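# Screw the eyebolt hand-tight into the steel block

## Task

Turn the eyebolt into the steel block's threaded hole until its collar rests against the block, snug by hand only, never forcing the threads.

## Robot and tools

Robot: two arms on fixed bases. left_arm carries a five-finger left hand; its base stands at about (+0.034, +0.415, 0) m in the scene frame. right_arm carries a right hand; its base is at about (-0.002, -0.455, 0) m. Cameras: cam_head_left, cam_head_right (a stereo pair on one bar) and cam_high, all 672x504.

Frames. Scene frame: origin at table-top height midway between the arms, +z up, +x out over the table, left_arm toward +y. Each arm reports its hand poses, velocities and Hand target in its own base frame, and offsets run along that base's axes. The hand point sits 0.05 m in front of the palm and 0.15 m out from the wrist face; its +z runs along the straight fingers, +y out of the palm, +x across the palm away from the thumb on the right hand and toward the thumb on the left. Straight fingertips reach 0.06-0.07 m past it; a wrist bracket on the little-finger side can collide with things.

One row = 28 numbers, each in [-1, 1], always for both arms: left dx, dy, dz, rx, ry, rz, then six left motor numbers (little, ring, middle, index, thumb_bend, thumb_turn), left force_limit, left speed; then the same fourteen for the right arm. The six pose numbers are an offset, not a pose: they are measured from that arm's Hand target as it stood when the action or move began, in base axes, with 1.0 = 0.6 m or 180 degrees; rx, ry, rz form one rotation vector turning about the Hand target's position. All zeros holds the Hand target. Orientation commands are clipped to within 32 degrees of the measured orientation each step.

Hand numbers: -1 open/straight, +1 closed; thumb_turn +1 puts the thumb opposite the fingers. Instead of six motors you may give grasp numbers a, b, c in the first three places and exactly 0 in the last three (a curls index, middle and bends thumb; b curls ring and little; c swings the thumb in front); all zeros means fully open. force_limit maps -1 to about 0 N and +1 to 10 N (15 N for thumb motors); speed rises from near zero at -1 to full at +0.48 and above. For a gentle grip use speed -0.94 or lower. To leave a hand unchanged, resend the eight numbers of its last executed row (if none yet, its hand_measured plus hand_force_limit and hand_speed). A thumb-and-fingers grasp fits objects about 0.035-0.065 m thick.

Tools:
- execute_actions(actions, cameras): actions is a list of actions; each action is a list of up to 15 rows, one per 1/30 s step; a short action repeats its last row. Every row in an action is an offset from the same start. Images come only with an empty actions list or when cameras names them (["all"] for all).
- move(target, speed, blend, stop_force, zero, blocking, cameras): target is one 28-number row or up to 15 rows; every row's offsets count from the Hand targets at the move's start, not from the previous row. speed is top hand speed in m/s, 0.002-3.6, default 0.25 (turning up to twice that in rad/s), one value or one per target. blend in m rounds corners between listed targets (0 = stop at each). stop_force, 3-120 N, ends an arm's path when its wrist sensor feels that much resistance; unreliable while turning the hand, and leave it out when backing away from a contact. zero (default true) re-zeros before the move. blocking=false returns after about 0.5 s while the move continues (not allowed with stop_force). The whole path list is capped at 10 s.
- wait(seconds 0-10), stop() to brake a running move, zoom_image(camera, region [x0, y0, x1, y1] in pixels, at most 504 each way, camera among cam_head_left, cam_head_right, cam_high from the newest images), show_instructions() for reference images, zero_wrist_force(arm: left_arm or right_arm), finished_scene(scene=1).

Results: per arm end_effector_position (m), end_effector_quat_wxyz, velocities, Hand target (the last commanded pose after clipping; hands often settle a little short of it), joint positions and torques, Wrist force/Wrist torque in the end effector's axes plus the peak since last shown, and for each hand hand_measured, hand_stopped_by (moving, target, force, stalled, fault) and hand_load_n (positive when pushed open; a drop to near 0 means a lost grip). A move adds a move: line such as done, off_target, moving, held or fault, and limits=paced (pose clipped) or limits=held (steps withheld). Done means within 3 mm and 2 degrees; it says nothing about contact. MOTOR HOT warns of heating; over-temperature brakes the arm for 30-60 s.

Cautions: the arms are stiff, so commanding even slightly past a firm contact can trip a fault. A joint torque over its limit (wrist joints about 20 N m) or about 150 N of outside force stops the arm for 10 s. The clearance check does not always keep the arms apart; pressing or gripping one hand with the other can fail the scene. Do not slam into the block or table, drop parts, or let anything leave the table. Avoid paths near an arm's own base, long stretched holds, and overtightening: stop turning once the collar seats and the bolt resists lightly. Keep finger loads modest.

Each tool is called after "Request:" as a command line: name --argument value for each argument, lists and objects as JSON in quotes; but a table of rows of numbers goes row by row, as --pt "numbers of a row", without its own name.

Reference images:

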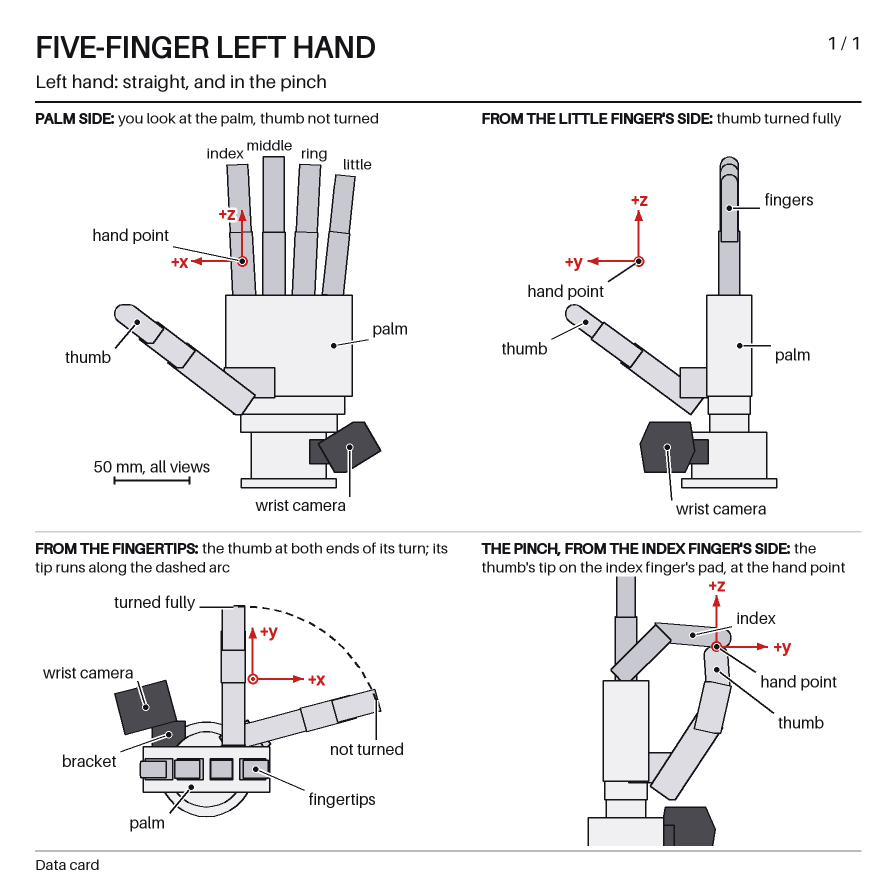

